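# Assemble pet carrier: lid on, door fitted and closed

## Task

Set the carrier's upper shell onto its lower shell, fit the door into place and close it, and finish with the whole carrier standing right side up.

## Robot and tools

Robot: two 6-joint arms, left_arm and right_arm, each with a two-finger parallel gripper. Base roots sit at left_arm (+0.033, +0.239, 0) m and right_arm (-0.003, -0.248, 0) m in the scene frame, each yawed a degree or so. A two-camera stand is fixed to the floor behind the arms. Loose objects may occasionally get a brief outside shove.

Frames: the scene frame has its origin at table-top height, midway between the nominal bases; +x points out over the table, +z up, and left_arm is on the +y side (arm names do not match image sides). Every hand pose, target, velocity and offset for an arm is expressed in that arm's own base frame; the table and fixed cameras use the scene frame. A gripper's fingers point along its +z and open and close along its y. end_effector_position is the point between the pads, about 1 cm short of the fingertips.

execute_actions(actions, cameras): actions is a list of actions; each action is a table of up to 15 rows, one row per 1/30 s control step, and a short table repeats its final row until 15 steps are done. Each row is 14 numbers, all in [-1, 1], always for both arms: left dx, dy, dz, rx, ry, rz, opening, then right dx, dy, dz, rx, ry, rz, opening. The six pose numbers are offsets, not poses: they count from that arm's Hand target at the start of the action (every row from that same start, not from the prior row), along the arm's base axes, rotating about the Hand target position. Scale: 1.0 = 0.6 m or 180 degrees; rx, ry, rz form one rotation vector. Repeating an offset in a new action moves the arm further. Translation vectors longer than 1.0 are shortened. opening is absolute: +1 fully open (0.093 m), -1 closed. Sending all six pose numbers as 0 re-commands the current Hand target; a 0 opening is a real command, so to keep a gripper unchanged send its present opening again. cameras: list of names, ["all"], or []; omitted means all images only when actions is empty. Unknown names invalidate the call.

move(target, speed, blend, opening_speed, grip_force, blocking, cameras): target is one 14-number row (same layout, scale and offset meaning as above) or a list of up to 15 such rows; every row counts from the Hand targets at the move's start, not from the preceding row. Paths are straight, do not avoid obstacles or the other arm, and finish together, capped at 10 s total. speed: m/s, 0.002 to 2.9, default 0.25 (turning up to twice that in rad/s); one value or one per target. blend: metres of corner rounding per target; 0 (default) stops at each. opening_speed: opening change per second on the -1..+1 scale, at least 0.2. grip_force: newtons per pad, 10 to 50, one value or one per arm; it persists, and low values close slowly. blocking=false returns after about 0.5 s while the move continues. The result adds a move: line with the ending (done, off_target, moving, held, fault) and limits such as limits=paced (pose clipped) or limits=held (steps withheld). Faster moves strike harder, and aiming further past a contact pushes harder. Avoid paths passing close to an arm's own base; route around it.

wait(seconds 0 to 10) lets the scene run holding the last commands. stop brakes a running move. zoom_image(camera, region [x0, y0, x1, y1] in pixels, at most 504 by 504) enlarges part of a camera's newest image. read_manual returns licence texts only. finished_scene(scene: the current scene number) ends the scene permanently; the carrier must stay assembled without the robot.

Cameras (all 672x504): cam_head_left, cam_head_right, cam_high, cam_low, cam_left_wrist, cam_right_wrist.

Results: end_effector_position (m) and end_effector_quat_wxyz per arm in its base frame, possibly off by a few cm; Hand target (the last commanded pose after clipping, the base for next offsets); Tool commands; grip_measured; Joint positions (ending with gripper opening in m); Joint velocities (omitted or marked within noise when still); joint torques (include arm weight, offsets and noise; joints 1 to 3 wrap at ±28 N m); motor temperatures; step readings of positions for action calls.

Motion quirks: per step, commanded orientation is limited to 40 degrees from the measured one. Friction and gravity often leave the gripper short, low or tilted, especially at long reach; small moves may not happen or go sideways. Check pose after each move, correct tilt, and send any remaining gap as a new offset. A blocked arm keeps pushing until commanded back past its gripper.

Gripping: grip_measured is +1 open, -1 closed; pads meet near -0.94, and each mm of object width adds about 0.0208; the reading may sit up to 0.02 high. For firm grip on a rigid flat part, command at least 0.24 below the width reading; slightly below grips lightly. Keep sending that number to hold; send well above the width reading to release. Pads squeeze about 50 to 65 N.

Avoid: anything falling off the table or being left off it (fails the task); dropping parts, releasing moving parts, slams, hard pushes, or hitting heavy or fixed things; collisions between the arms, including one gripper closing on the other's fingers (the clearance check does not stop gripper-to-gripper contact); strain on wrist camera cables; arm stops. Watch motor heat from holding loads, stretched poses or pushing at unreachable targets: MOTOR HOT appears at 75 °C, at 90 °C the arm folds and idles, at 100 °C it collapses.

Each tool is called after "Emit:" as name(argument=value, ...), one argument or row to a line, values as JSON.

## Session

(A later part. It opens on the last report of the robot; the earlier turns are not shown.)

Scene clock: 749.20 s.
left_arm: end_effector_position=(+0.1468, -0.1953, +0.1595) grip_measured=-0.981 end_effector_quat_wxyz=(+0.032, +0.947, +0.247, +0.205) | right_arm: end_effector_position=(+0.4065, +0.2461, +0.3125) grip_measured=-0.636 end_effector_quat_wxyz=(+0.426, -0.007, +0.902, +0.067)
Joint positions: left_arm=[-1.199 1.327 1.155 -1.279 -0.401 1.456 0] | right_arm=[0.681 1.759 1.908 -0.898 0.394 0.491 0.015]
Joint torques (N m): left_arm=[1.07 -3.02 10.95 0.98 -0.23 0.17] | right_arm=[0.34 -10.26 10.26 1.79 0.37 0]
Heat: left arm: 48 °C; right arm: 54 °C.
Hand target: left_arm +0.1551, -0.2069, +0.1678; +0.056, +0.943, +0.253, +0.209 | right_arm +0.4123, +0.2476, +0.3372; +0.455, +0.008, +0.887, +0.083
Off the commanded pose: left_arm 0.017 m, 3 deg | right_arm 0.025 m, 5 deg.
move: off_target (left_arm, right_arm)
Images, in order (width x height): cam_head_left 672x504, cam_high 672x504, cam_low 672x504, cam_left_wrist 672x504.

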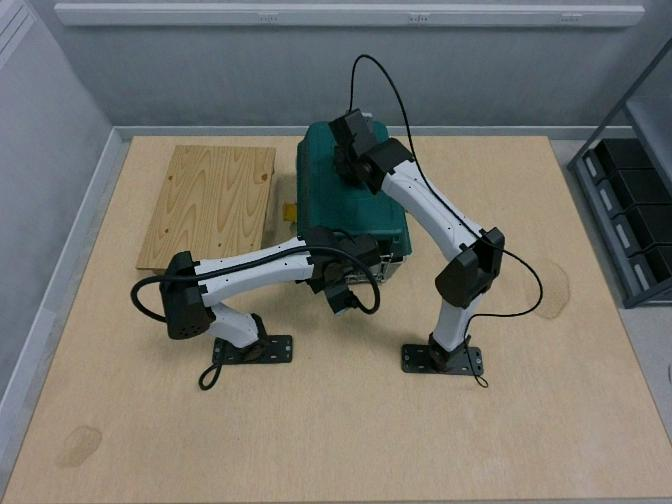

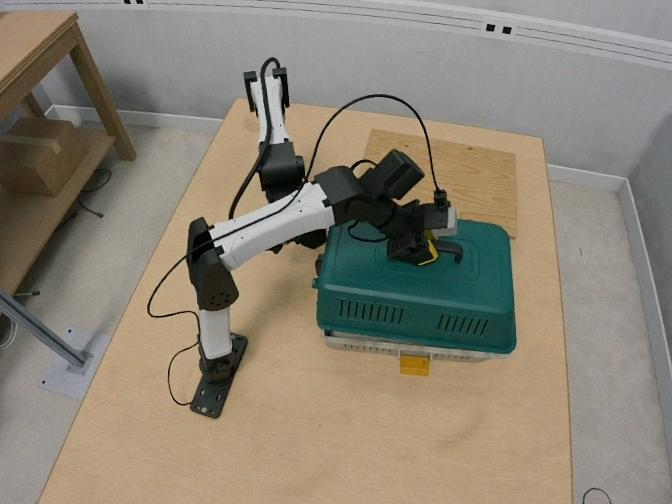

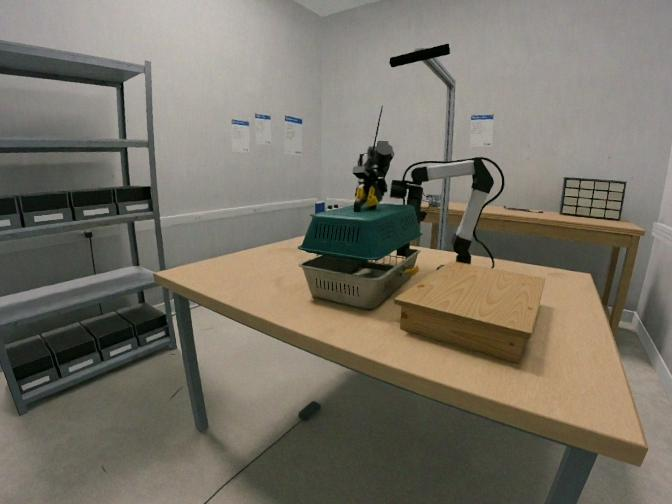

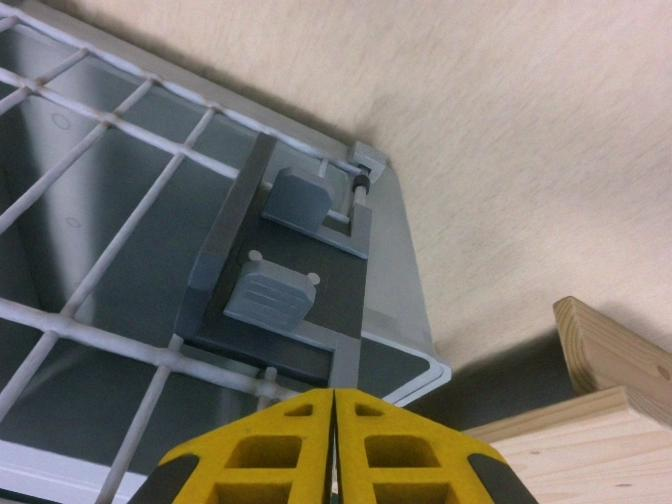

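Emit:
move(
  target=[0,0,0,0,0,0,-1,-0.003,0.01,-0.045,0,0.003,0,-1],
  speed=0.08,
  cameras=["cam_head_left","cam_high"],
)

Emit:
zoom_image(
  camera="cam_head_left",
  region=[340, 220, 420, 300],
)

Emit:
zoom_image(
  camera="cam_high",
  region=[290, 200, 370, 350],
)

Scene clock: 764.97 s.
left_arm: end_effector_position=(+0.1469, -0.1958, +0.1595) grip_measured=-0.981 end_effector_quat_wxyz=(+0.034, +0.947, +0.247, +0.204) | right_arm: end_effector_position=(+0.4100, +0.2504, +0.2884) grip_measured=-0.636 end_effector_quat_wxyz=(+0.421, -0.009, +0.905, +0.063)
Joint positions: left_arm=[-1.199 1.327 1.155 -1.277 -0.4 1.457 0] | right_arm=[0.684 1.759 1.817 -0.822 0.397 0.494 0.015]
Joint torques (N m): left_arm=[1.11 -3.02 10.96 0.96 -0.23 0.18] | right_arm=[1.24 -12.33 7.12 1.94 0.4 0.13]
Motor temperatures (°C): left_arm=[28 28 47 31 28 27 26] | right_arm=[27 57 49 36 24 27 28]
Heat: left arm: 47 °C; right arm: 57 °C.
Hand target: left_arm +0.1551, -0.2068, +0.1678; +0.056, +0.943, +0.253, +0.209 | right_arm +0.4105, +0.2537, +0.3101; +0.451, +0.009, +0.889, +0.083
Off the commanded pose: left_arm 0.016 m, 3 deg | right_arm 0.022 m, 5 deg.
move: off_target (left_arm, right_arm)
Images, in order (width x height): cam_head_left 672x504, cam_high 672x504.

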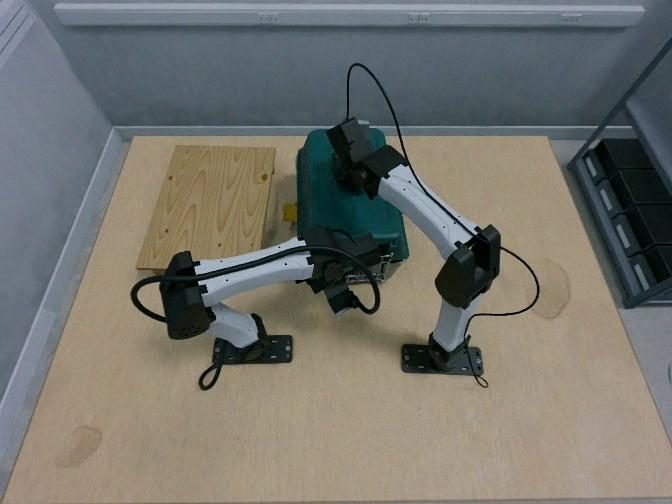

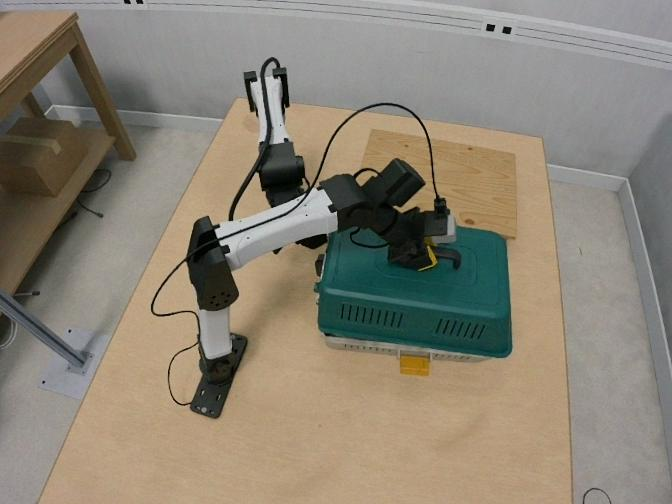

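Scaled by 6.300 from the camera's 672x504 image, which has a finer 960x720 frame.

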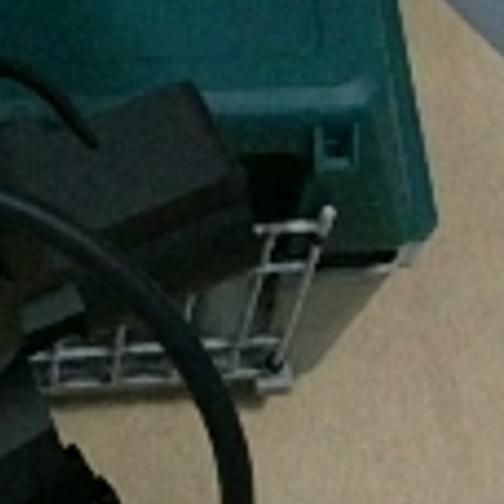

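Scaled by 3.360 from the camera's 672x504 image, which has a finer 960x720 frame.

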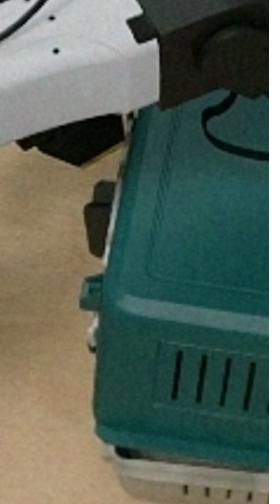

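Emit:
move(
  target=[0,0,0,0,0,0,-1,-0.011,0.0,-0.03,0,0.0,0,-1],
  speed=0.05,
  cameras=["cam_head_left","cam_high"],
)

Emit:
zoom_image(
  camera="cam_head_left",
  region=[340, 220, 420, 300],
)

Emit:
zoom_image(
  camera="cam_high",
  region=[290, 200, 370, 350],
)

Scene clock: 786.43 s.
left_arm: end_effector_position=(+0.1471, -0.1958, +0.1595) grip_measured=-0.981 end_effector_quat_wxyz=(+0.034, +0.946, +0.248, +0.204) | right_arm: end_effector_position=(+0.4090, +0.2524, +0.2705) grip_measured=-0.636 end_effector_quat_wxyz=(+0.429, -0.007, +0.901, +0.059)
Joint positions: left_arm=[-1.197 1.327 1.155 -1.276 -0.4 1.457 0] | right_arm=[0.696 1.735 1.704 -0.724 0.421 0.497 0.015]
Joint torques (N m): left_arm=[0.95 -3.02 10.96 0.96 -0.24 0.18] | right_arm=[1.2 -13.49 6.71 1.74 0.27 0.18]
Motor temperatures (°C): left_arm=[28 28 47 31 28 27 26] | right_arm=[27 63 50 39 24 27 28]
Heat: left arm: 47 °C; right arm: 63 °C.
Hand target: left_arm +0.1551, -0.2069, +0.1678; +0.056, +0.943, +0.253, +0.209 | right_arm +0.4038, +0.2538, +0.2920; +0.450, +0.009, +0.889, +0.083
Off the commanded pose: left_arm 0.016 m, 3 deg | right_arm 0.022 m, 4 deg.
move: off_target (left_arm, right_arm)
Images, in order (width x height): cam_head_left 672x504, cam_high 672x504.

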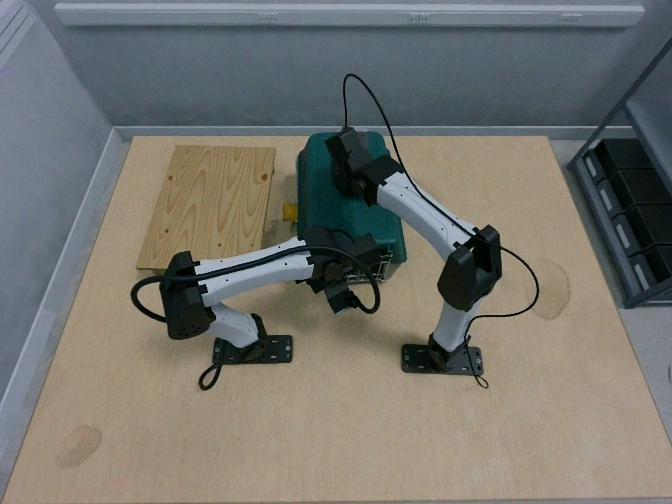

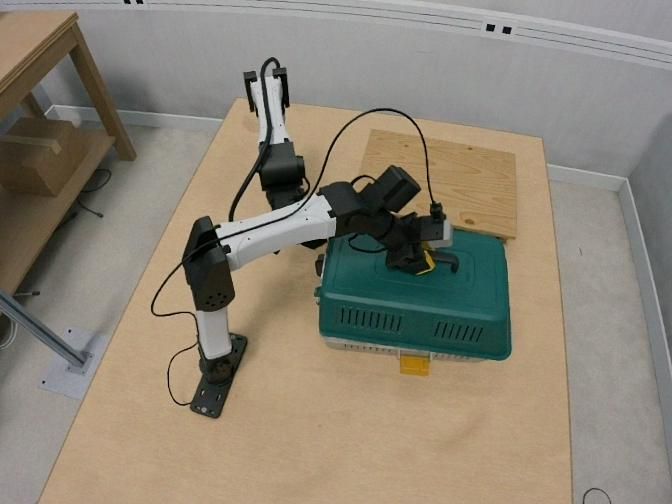

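Scaled by 6.300 from the camera's 672x504 image, which has a finer 960x720 frame.

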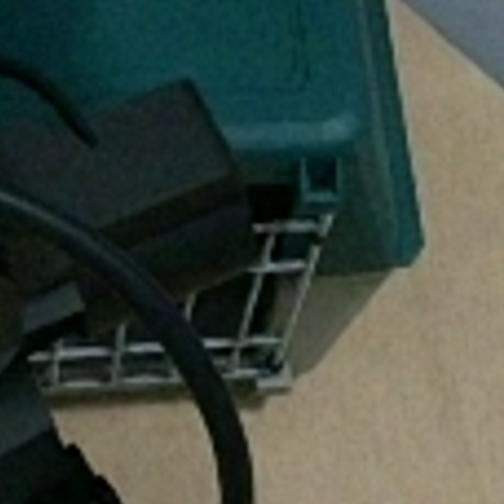

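Scaled by 3.360 from the camera's 672x504 image, which has a finer 960x720 frame.

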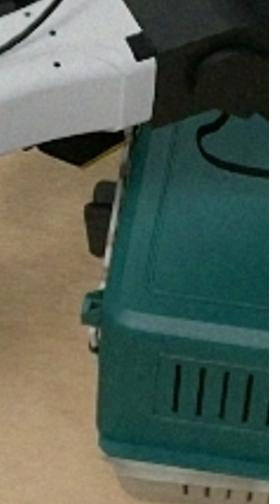

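Emit:
move(
  target=[0,0,0,0,0,0,-1,-0.006,-0.004,-0.06,0,0.006,0,-1],
  speed=0.05,
  cameras=["cam_head_left","cam_high","cam_low"],
)

Emit:
zoom_image(
  camera="cam_head_left",
  region=[340, 220, 420, 300],
)

Emit:
zoom_image(
  camera="cam_high",
  region=[300, 200, 520, 380],
)

Emit:
zoom_image(
  camera="cam_low",
  region=[260, 170, 460, 320],
)

Scene clock: 796.43 s.
left_arm: end_effector_position=(+0.1471, -0.1958, +0.1595) grip_measured=-0.981 end_effector_quat_wxyz=(+0.034, +0.946, +0.248, +0.204) | right_arm: end_effector_position=(+0.4089, +0.2505, +0.2677) grip_measured=-0.636 end_effector_quat_wxyz=(+0.461, +0.001, +0.884, +0.073)
Joint positions: left_arm=[-1.197 1.327 1.155 -1.276 -0.4 1.457 0] | right_arm=[0.701 1.674 1.564 -0.564 0.443 0.487 0.015]
Joint torques (N m): left_arm=[0.95 -3 10.96 0.95 -0.24 0.18] | right_arm=[0.75 -10.32 4.98 1.42 0.01 0.37]
Motor temperatures (°C): left_arm=[28 28 47 31 28 27 26] | right_arm=[27 62 51 38 24 27 28]
Heat: left arm: 47 °C; right arm: 62 °C.
Hand target: left_arm +0.1551, -0.2068, +0.1678; +0.056, +0.943, +0.253, +0.209 | right_arm +0.4003, +0.2512, +0.2562; +0.442, +0.010, +0.893, +0.083
Off the commanded pose: left_arm 0.016 m, 3 deg | right_arm 0.015 m, 3 deg.
move: off_target (left_arm, right_arm)
Images, in order (width x height): cam_head_left 672x504, cam_high 672x504, cam_low 672x504.

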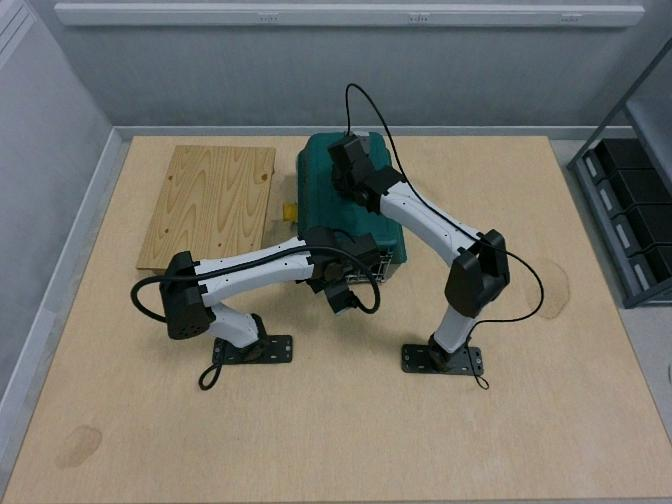

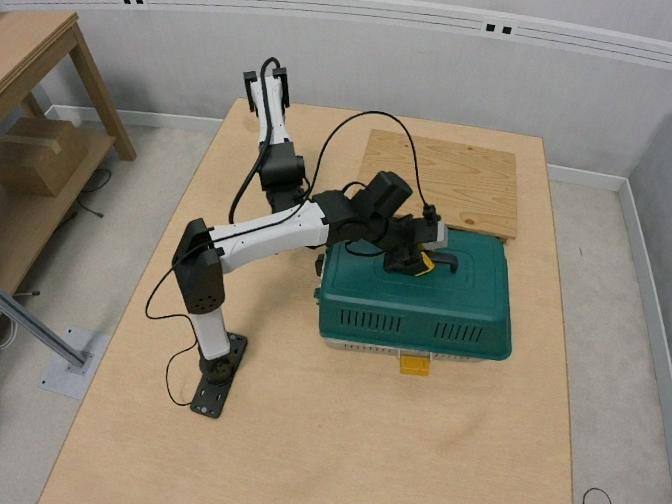

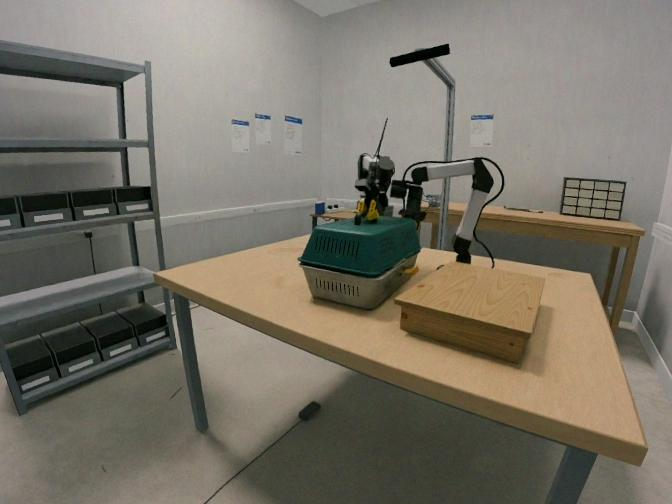

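Scaled by 6.300 from the camera's 672x504 image, which has a finer 960x720 frame.

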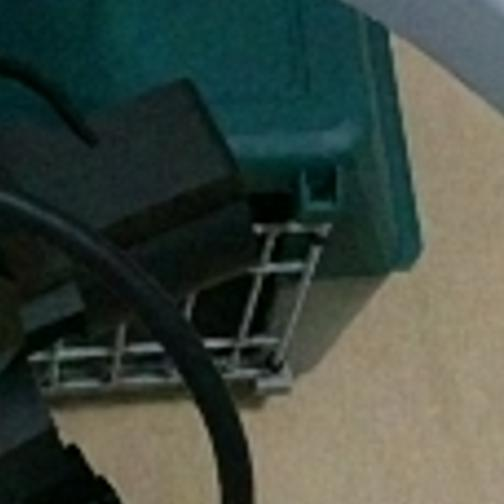

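Scaled by 2.291 from the camera's 672x504 image, which has a finer 960x720 frame.

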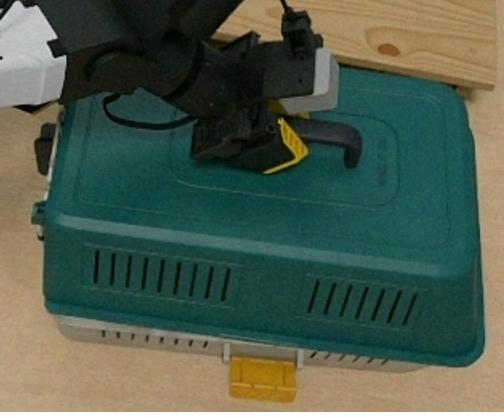

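Scaled by 2.520 from the camera's 672x504 image, which has a finer 960x720 frame.

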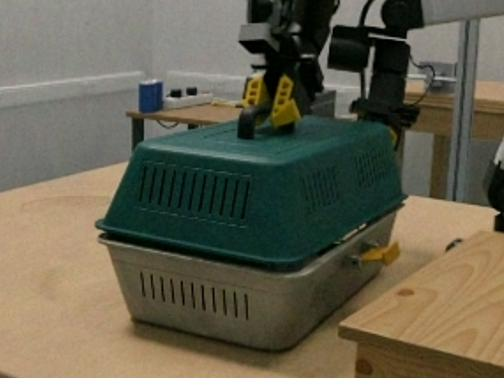

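Emit:
move(
  target=[
    [0,0,0,0,0,0,-1,0.0,0,0.06,0,-0.008,0.01,-1],
    [0,0,0,0,0,0,-1,-0.008,0.002,0.06,0,-0.008,0.01,-1],
    [0,0,0,0,0,0,-1,-0.006,0.002,-0.015,0,0.002,0.01,-1],
  ],
  speed=0.05,
  cameras=["cam_head_left","cam_high","cam_low"],
)

Emit:
zoom_image(
  camera="cam_head_left",
  region=[340, 220, 420, 300],
)

Emit:
zoom_image(
  camera="cam_high",
  region=[300, 200, 520, 380],
)

Emit:
zoom_image(
  camera="cam_low",
  region=[260, 170, 460, 320],
)

Scene clock: 815.77 s.
left_arm: end_effector_position=(+0.1459, -0.1962, +0.1592) grip_measured=-0.981 end_effector_quat_wxyz=(+0.034, +0.947, +0.248, +0.200) | right_arm: end_effector_position=(+0.4060, +0.2541, +0.2641) grip_measured=-0.636 end_effector_quat_wxyz=(+0.464, -0.009, +0.882, +0.088)
Joint positions: left_arm=[-1.197 1.327 1.157 -1.278 -0.391 1.457 0] | right_arm=[0.701 1.653 1.515 -0.513 0.413 0.474 0.015]
Joint torques (N m): left_arm=[0.92 -3.02 10.85 0.97 -0.33 0.17] | right_arm=[0.53 -9.83 4.82 1.32 0 0.29]
Motor temperatures (°C): left_arm=[28 28 48 31 28 27 26] | right_arm=[27 62 50 35 24 27 28]
Heat: left arm: 48 °C; right arm: 62 °C.
Hand target: left_arm +0.1551, -0.2069, +0.1678; +0.056, +0.943, +0.253, +0.208 | right_arm +0.3967, +0.2524, +0.2472; +0.438, -0.004, +0.894, +0.089
Off the commanded pose: left_arm 0.016 m, 3 deg | right_arm 0.019 m, 3 deg.
move: off_target (left_arm, right_arm)
Images, in order (width x height): cam_head_left 672x504, cam_high 672x504, cam_low 672x504.

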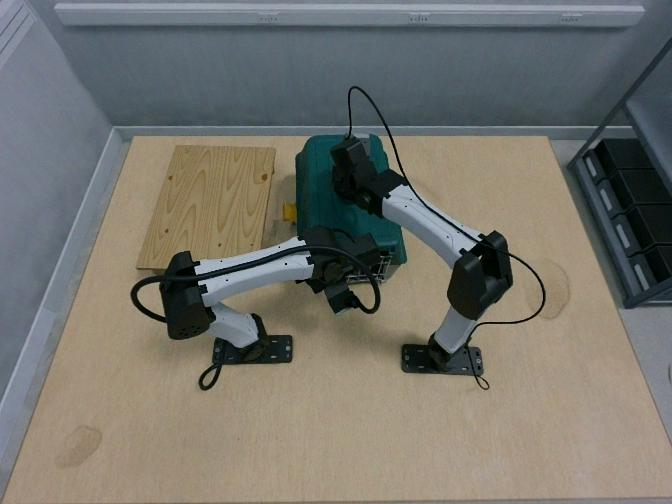

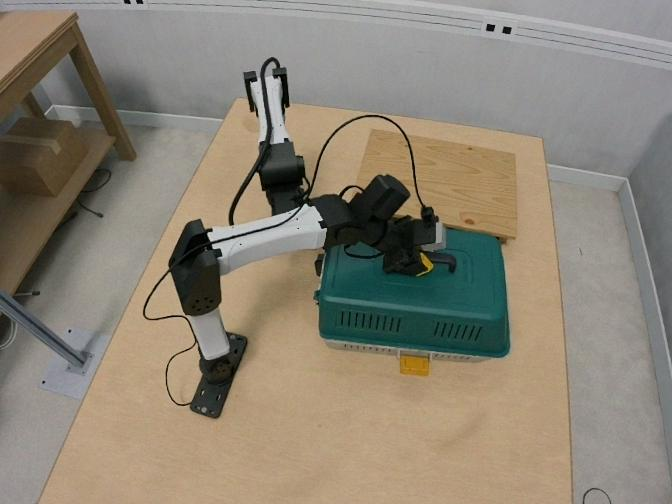

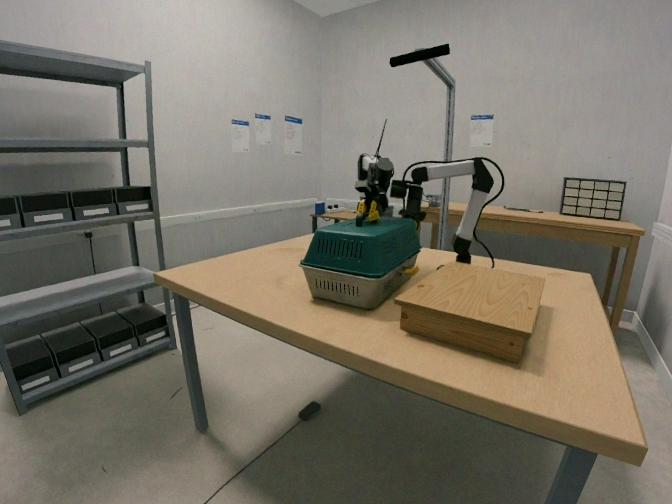

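Scaled by 6.300 from the camera's 672x504 image, which has a finer 960x720 frame.

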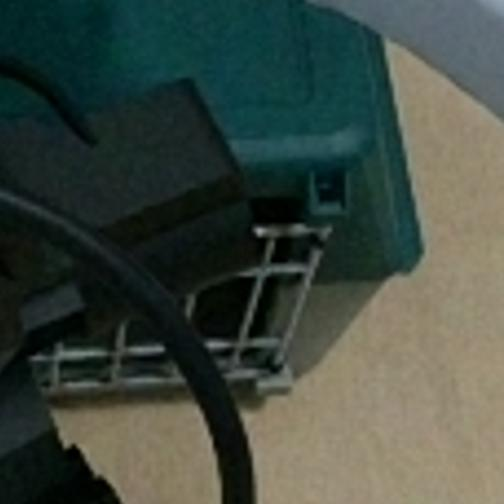

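Scaled by 2.291 from the camera's 672x504 image, which has a finer 960x720 frame.

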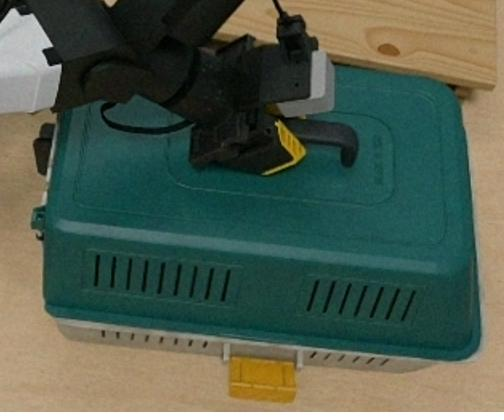

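Scaled by 2.520 from the camera's 672x504 image, which has a finer 960x720 frame.

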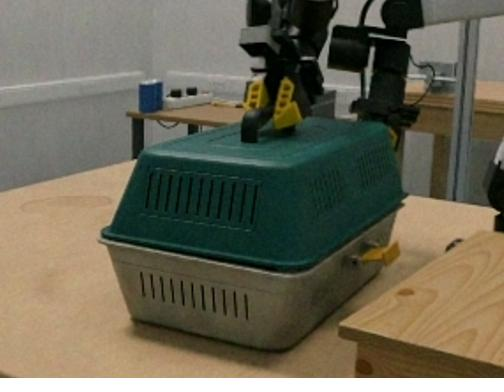

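Emit:
move(
  target=[
    [0,0,0,0,0,0,-1,0.0,-0.008,0.045,0,-0.006,0.0,-1],
    [0,0,0,0,0,0,-1,0,-0.016,0.045,0,-0.006,0.0,-1],
    [0,0,0,0,0,0,-1,0,-0.01,-0.01,0,0.0,0,-1],
  ],
  speed=0.05,
  cameras=["cam_head_left","cam_high","cam_low"],
)

Emit:
zoom_image(
  camera="cam_head_left",
  region=[340, 220, 420, 300],
)

Emit:
zoom_image(
  camera="cam_high",
  region=[300, 200, 520, 380],
)

Emit:
zoom_image(
  camera="cam_low",
  region=[260, 170, 460, 320],
)

Scene clock: 834.33 s.
left_arm: end_effector_position=(+0.1459, -0.1965, +0.1592) grip_measured=-0.981 end_effector_quat_wxyz=(+0.035, +0.947, +0.248, +0.200) | right_arm: end_effector_position=(+0.4066, +0.2517, +0.2652) grip_measured=-0.636 end_effector_quat_wxyz=(+0.472, -0.006, +0.876, +0.097)
Joint positions: left_arm=[-1.197 1.327 1.157 -1.277 -0.39 1.457 0] | right_arm=[0.693 1.632 1.477 -0.466 0.404 0.47 0.015]
Joint torques (N m): left_arm=[0.92 -3.03 10.85 0.96 -0.35 0.17] | right_arm=[0.03 -9.33 4.55 1.19 -0.01 0.25]
Motor temperatures (°C): left_arm=[28 28 49 31 28 27 26] | right_arm=[27 62 48 34 24 27 28]
Heat: left arm: 49 °C; right arm: 62 °C.
Hand target: left_arm +0.1551, -0.2069, +0.1679; +0.057, +0.943, +0.253, +0.209 | right_arm +0.3966, +0.2466, +0.2411; +0.438, -0.004, +0.895, +0.090
Off the commanded pose: left_arm 0.016 m, 3 deg | right_arm 0.026 m, 5 deg.
move: off_target (left_arm, right_arm)
Images, in order (width x height): cam_head_left 672x504, cam_high 672x504, cam_low 672x504.

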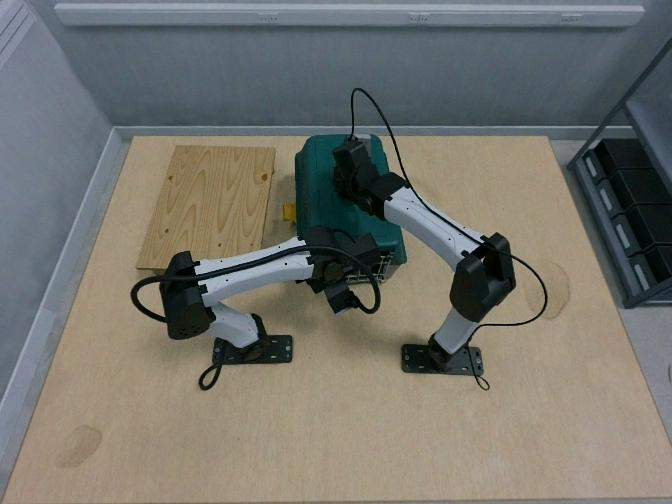

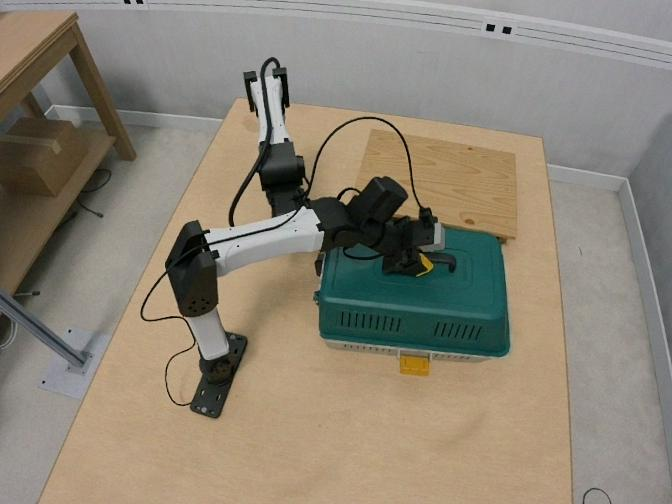

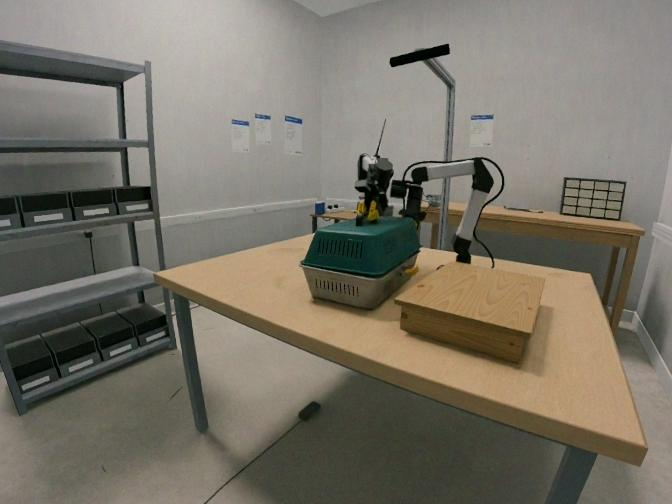

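Scaled by 6.300 from the camera's 672x504 image, which has a finer 960x720 frame.

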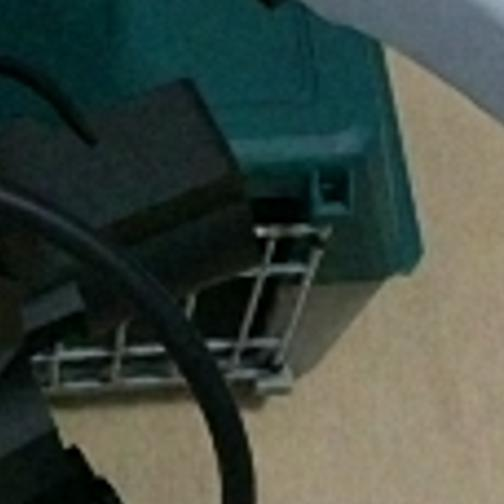

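Scaled by 2.291 from the camera's 672x504 image, which has a finer 960x720 frame.

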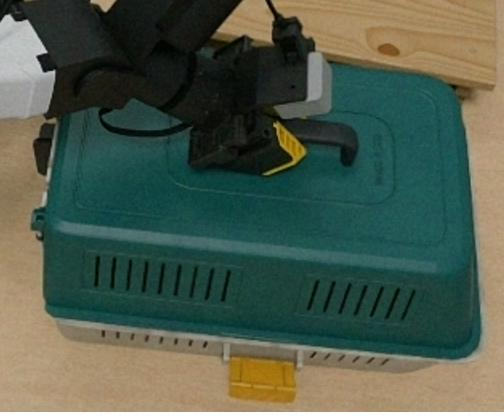

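Scaled by 2.520 from the camera's 672x504 image, which has a finer 960x720 frame.

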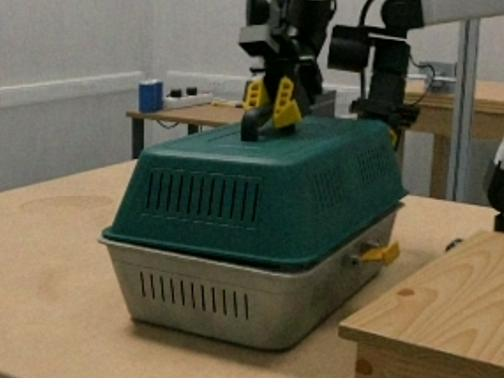

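Emit:
move(
  target=[
    [-0.05,0.01,0,0,0,0,-1,0,0,0,0,0,0,-1],
    [-0.128,0.022,0.272,0,0,0,-1,0,0,0,0,0,0,-1],
  ],
  speed=[0.05,0.25],
  cameras=["cam_left_wrist"],
)

Emit:
zoom_image(
  camera="cam_left_wrist",
  region=[400, 170, 580, 390],
)

Emit:
zoom_image(
  camera="cam_left_wrist",
  region=[150, 50, 320, 200],
)

Scene clock: 845.43 s.
left_arm: end_effector_position=(+0.0819, -0.1933, +0.3278) grip_measured=-0.981 end_effector_quat_wxyz=(+0.280, +0.922, +0.206, +0.172) | right_arm: end_effector_position=(+0.4066, +0.2517, +0.2652) grip_measured=-0.636 end_effector_quat_wxyz=(+0.472, -0.006, +0.876, +0.097)
Joint positions: left_arm=[-1.494 1.092 1.619 -1.55 -0.409 1.325 0] | right_arm=[0.693 1.632 1.477 -0.466 0.405 0.47 0.015]
Joint torques (N m): left_arm=[-1.17 -0.65 7.92 1.48 -0.09 0.11] | right_arm=[0.05 -9.33 4.52 1.18 -0.02 0.25]
Motor temperatures (°C): left_arm=[28 28 49 31 28 27 26] | right_arm=[27 60 47 34 24 27 28]
Heat: left arm: 49 °C; right arm: 60 °C.
Hand target: left_arm +0.0783, -0.1936, +0.3311; +0.057, +0.943, +0.253, +0.209 | right_arm +0.3966, +0.2465, +0.2411; +0.438, -0.004, +0.895, +0.090
Off the commanded pose: left_arm 0.005 m, 27 deg | right_arm 0.027 m, 5 deg.
joint sent to its limit (left arm) — joint 4 (wrist pitch), lower limit. The joint targets are off in orientation, not in position.
move: off_target (left_arm, right_arm)
Images, in order (width x height): cam_left_wrist 672x504.

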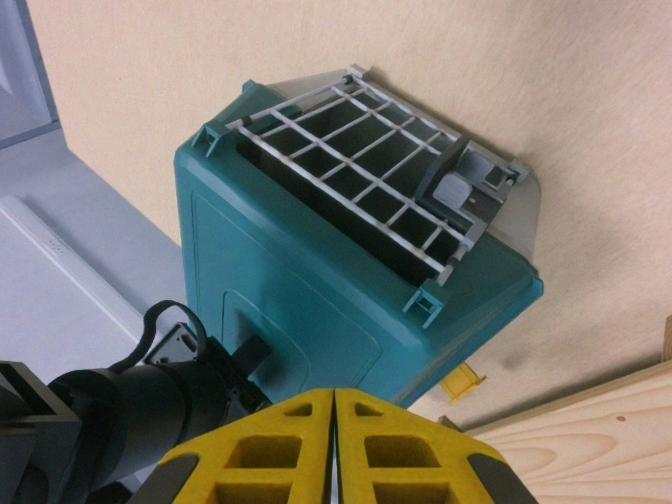

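Scaled by 2.291 from the camera's 672x504 image, which has a finer 960x720 frame.

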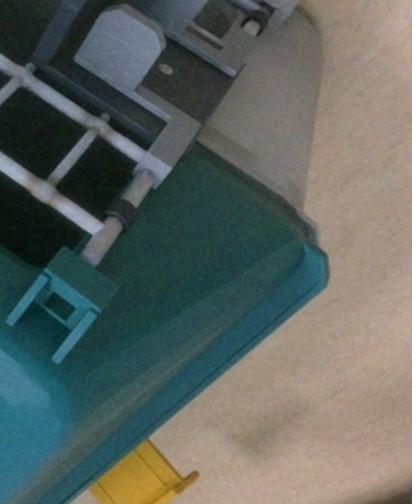

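Scaled by 2.965 from the camera's 672x504 image, which has a finer 960x720 frame.

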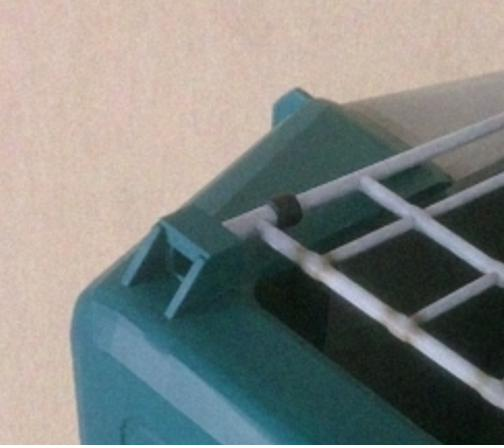

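Emit:
move(
  target=[
    [0,0,0,0,0,0,-1,0.008,0.004,0.045,0,-0.01,0.0,-1],
    [0,0,0,0,0,0,-1,0.012,0.004,0.0,0,-0.016,0,-1],
  ],
  speed=0.04,
  cameras=["cam_left_wrist","cam_low","cam_high"],
)

Emit:
zoom_image(
  camera="cam_left_wrist",
  region=[400, 170, 580, 390],
)

Emit:
zoom_image(
  camera="cam_left_wrist",
  region=[150, 50, 320, 200],
)

Emit:
zoom_image(
  camera="cam_high",
  region=[300, 200, 520, 380],
)

Emit:
zoom_image(
  camera="cam_low",
  region=[260, 170, 460, 320],
)

Scene clock: 861.00 s.
left_arm: end_effector_position=(+0.0819, -0.1932, +0.3277) grip_measured=-0.981 end_effector_quat_wxyz=(+0.280, +0.922, +0.205, +0.172) | right_arm: end_effector_position=(+0.4084, +0.2507, +0.2646) grip_measured=-0.636 end_effector_quat_wxyz=(+0.486, -0.004, +0.869, +0.098)
Joint positions: left_arm=[-1.494 1.092 1.619 -1.551 -0.409 1.326 0] | right_arm=[0.693 1.621 1.438 -0.408 0.417 0.46 0.015]
Joint torques (N m): left_arm=[-1.16 -0.65 7.92 1.45 -0.08 0.15] | right_arm=[0.13 -8.16 4.67 1.47 0.05 0.08]
Motor temperatures (°C): left_arm=[28 28 49 31 28 27 26] | right_arm=[27 58 46 34 24 27 28]
Heat: left arm: 49 °C; right arm: 58 °C.
Hand target: left_arm +0.0783, -0.1936, +0.3311; +0.057, +0.943, +0.253, +0.209 | right_arm +0.4038, +0.2489, +0.2409; +0.460, -0.007, +0.883, +0.089
Off the commanded pose: left_arm 0.005 m, 27 deg | right_arm 0.024 m, 3 deg.
joint sent to its limit (left arm) — joint 4 (wrist pitch), lower limit. The joint targets are off in orientation, not in position.
move: off_target (left_arm, right_arm)
Images, in order (width x height): cam_high 672x504, cam_low 672x504, cam_left_wrist 672x504.

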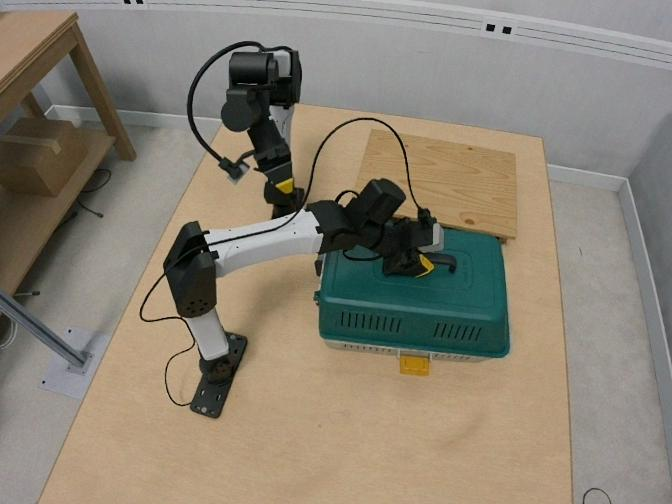

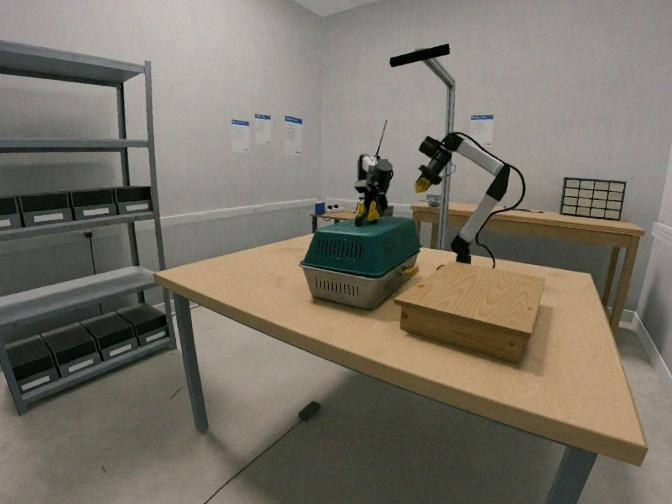

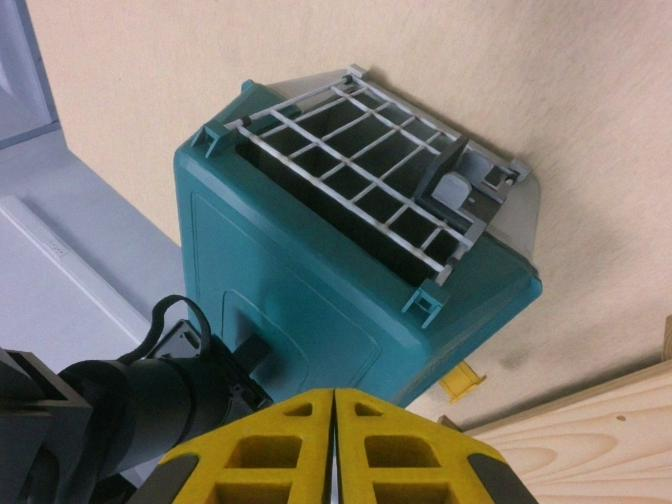

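Scaled by 2.291 from the camera's 672x504 image, which has a finer 960x720 frame.

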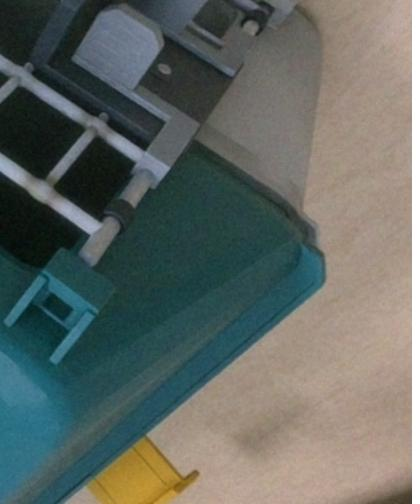

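Scaled by 2.965 from the camera's 672x504 image, which has a finer 960x720 frame.

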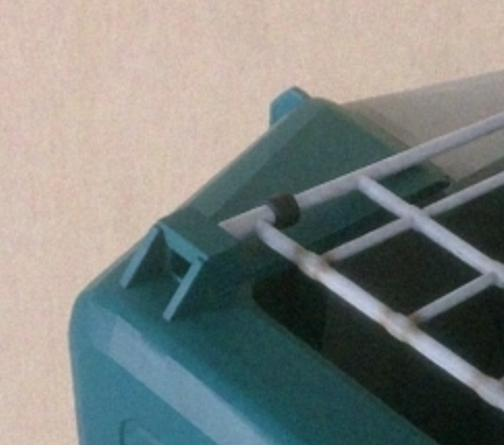

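Scaled by 2.291 from the camera's 672x504 image, which has a finer 960x720 frame.

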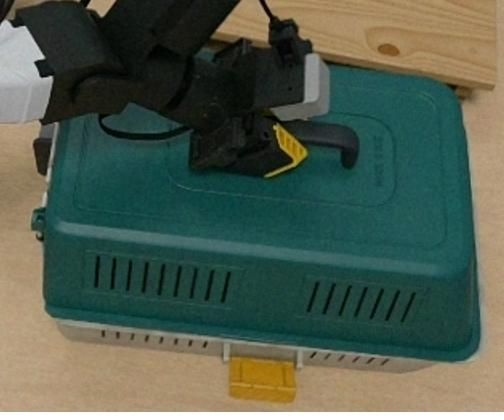

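Scaled by 2.520 from the camera's 672x504 image, which has a finer 960x720 frame.

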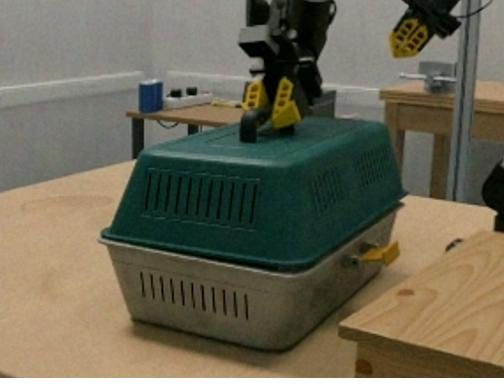

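Emit:
move(
  target=[
    [0,0,0,0,0,0,-1,0.003,0.0,0.04,-0.01,0,0.0,-1],
    [0,0,0,0,0,0,-1,0.003,0.0,0.03,-0.025,0,0,-1],
    [0,0,0,0,0,0,-1,0,0.0,-0.01,-0.025,0.0,0,-1],
  ],
  speed=0.04,
  cameras=["cam_left_wrist","cam_low","cam_high"],
)

Emit:
zoom_image(
  camera="cam_left_wrist",
  region=[400, 170, 580, 390],
)

Emit:
zoom_image(
  camera="cam_left_wrist",
  region=[150, 50, 320, 200],
)

Emit:
zoom_image(
  camera="cam_low",
  region=[260, 170, 460, 320],
)

Scene clock: 889.33 s.
left_arm: end_effector_position=(+0.0819, -0.1932, +0.3277) grip_measured=-0.981 end_effector_quat_wxyz=(+0.280, +0.922, +0.205, +0.172) | right_arm: end_effector_position=(+0.4086, +0.2521, +0.2629) grip_measured=-0.636 end_effector_quat_wxyz=(+0.486, -0.011, +0.870, +0.080)
Joint positions: left_arm=[-1.494 1.092 1.619 -1.551 -0.409 1.326 0] | right_arm=[0.705 1.637 1.456 -0.428 0.448 0.444 0.015]
Joint torques (N m): left_arm=[-1.17 -0.65 7.92 1.45 -0.09 0.16] | right_arm=[0.46 -7.71 4.67 1.39 0.23 -0.2]
Motor temperatures (°C): left_arm=[28 27 48 31 28 27 26] | right_arm=[27 55 46 33 24 27 28]
Heat: left arm: 48 °C; right arm: 55 °C.
Hand target: left_arm +0.0783, -0.1936, +0.3311; +0.057, +0.943, +0.253, +0.209 | right_arm +0.4039, +0.2489, +0.2351; +0.460, -0.024, +0.886, +0.055
Off the commanded pose: left_arm 0.005 m, 27 deg | right_arm 0.029 m, 5 deg.
joint sent to its limit (left arm) — joint 4 (wrist pitch), lower limit. The joint targets are off in orientation, not in position.
move: off_target (left_arm, right_arm)
Images, in order (width x height): cam_high 672x504, cam_low 672x504, cam_left_wrist 672x504.

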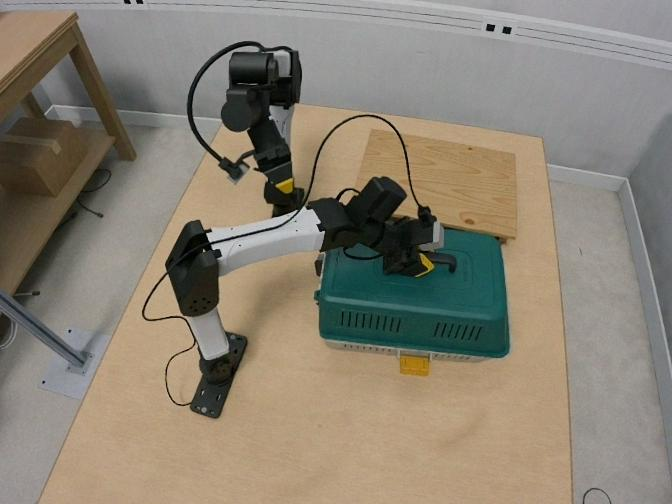

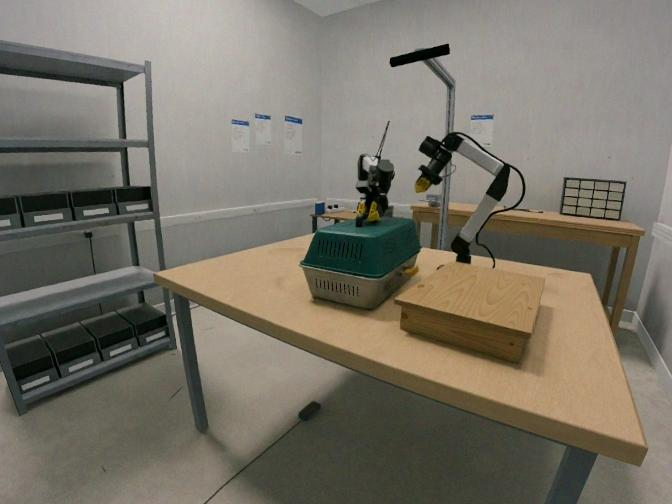

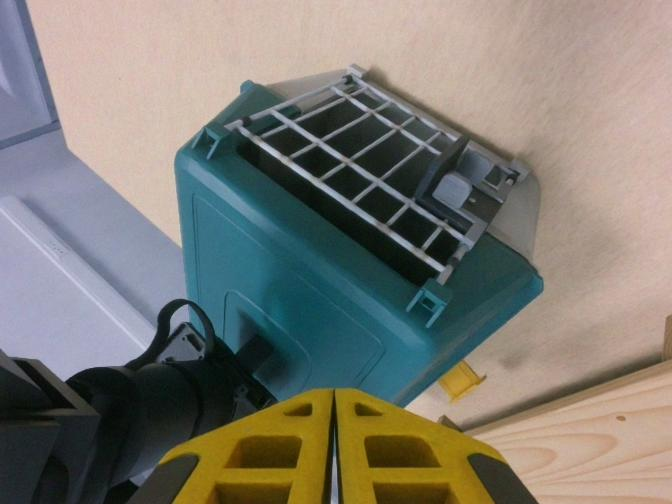

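Scaled by 2.291 from the camera's 672x504 image, which has a finer 960x720 frame.

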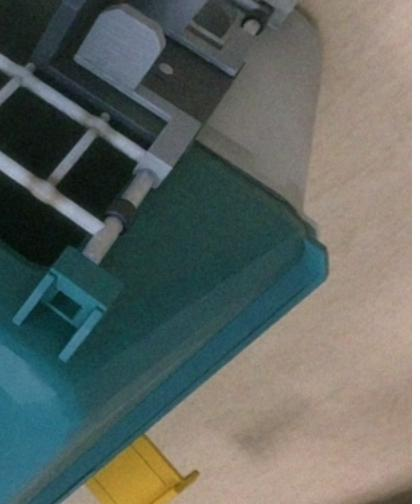

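Scaled by 2.965 from the camera's 672x504 image, which has a finer 960x720 frame.

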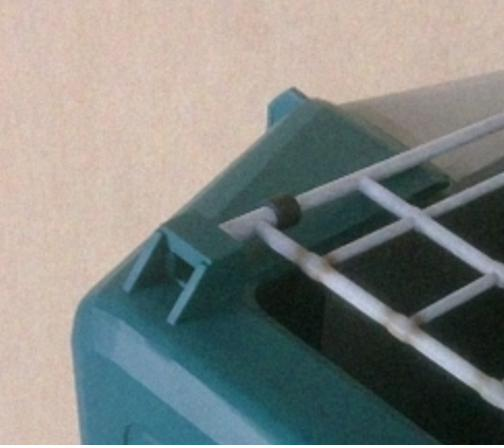

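Scaled by 2.520 from the camera's 672x504 image, which has a finer 960x720 frame.

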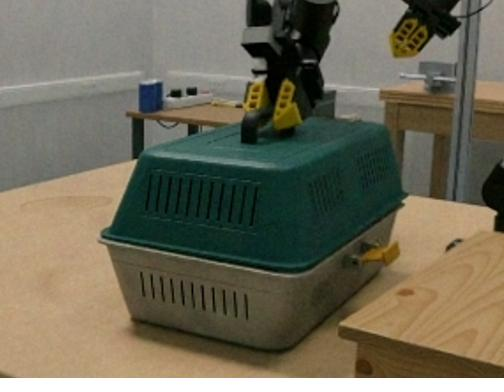

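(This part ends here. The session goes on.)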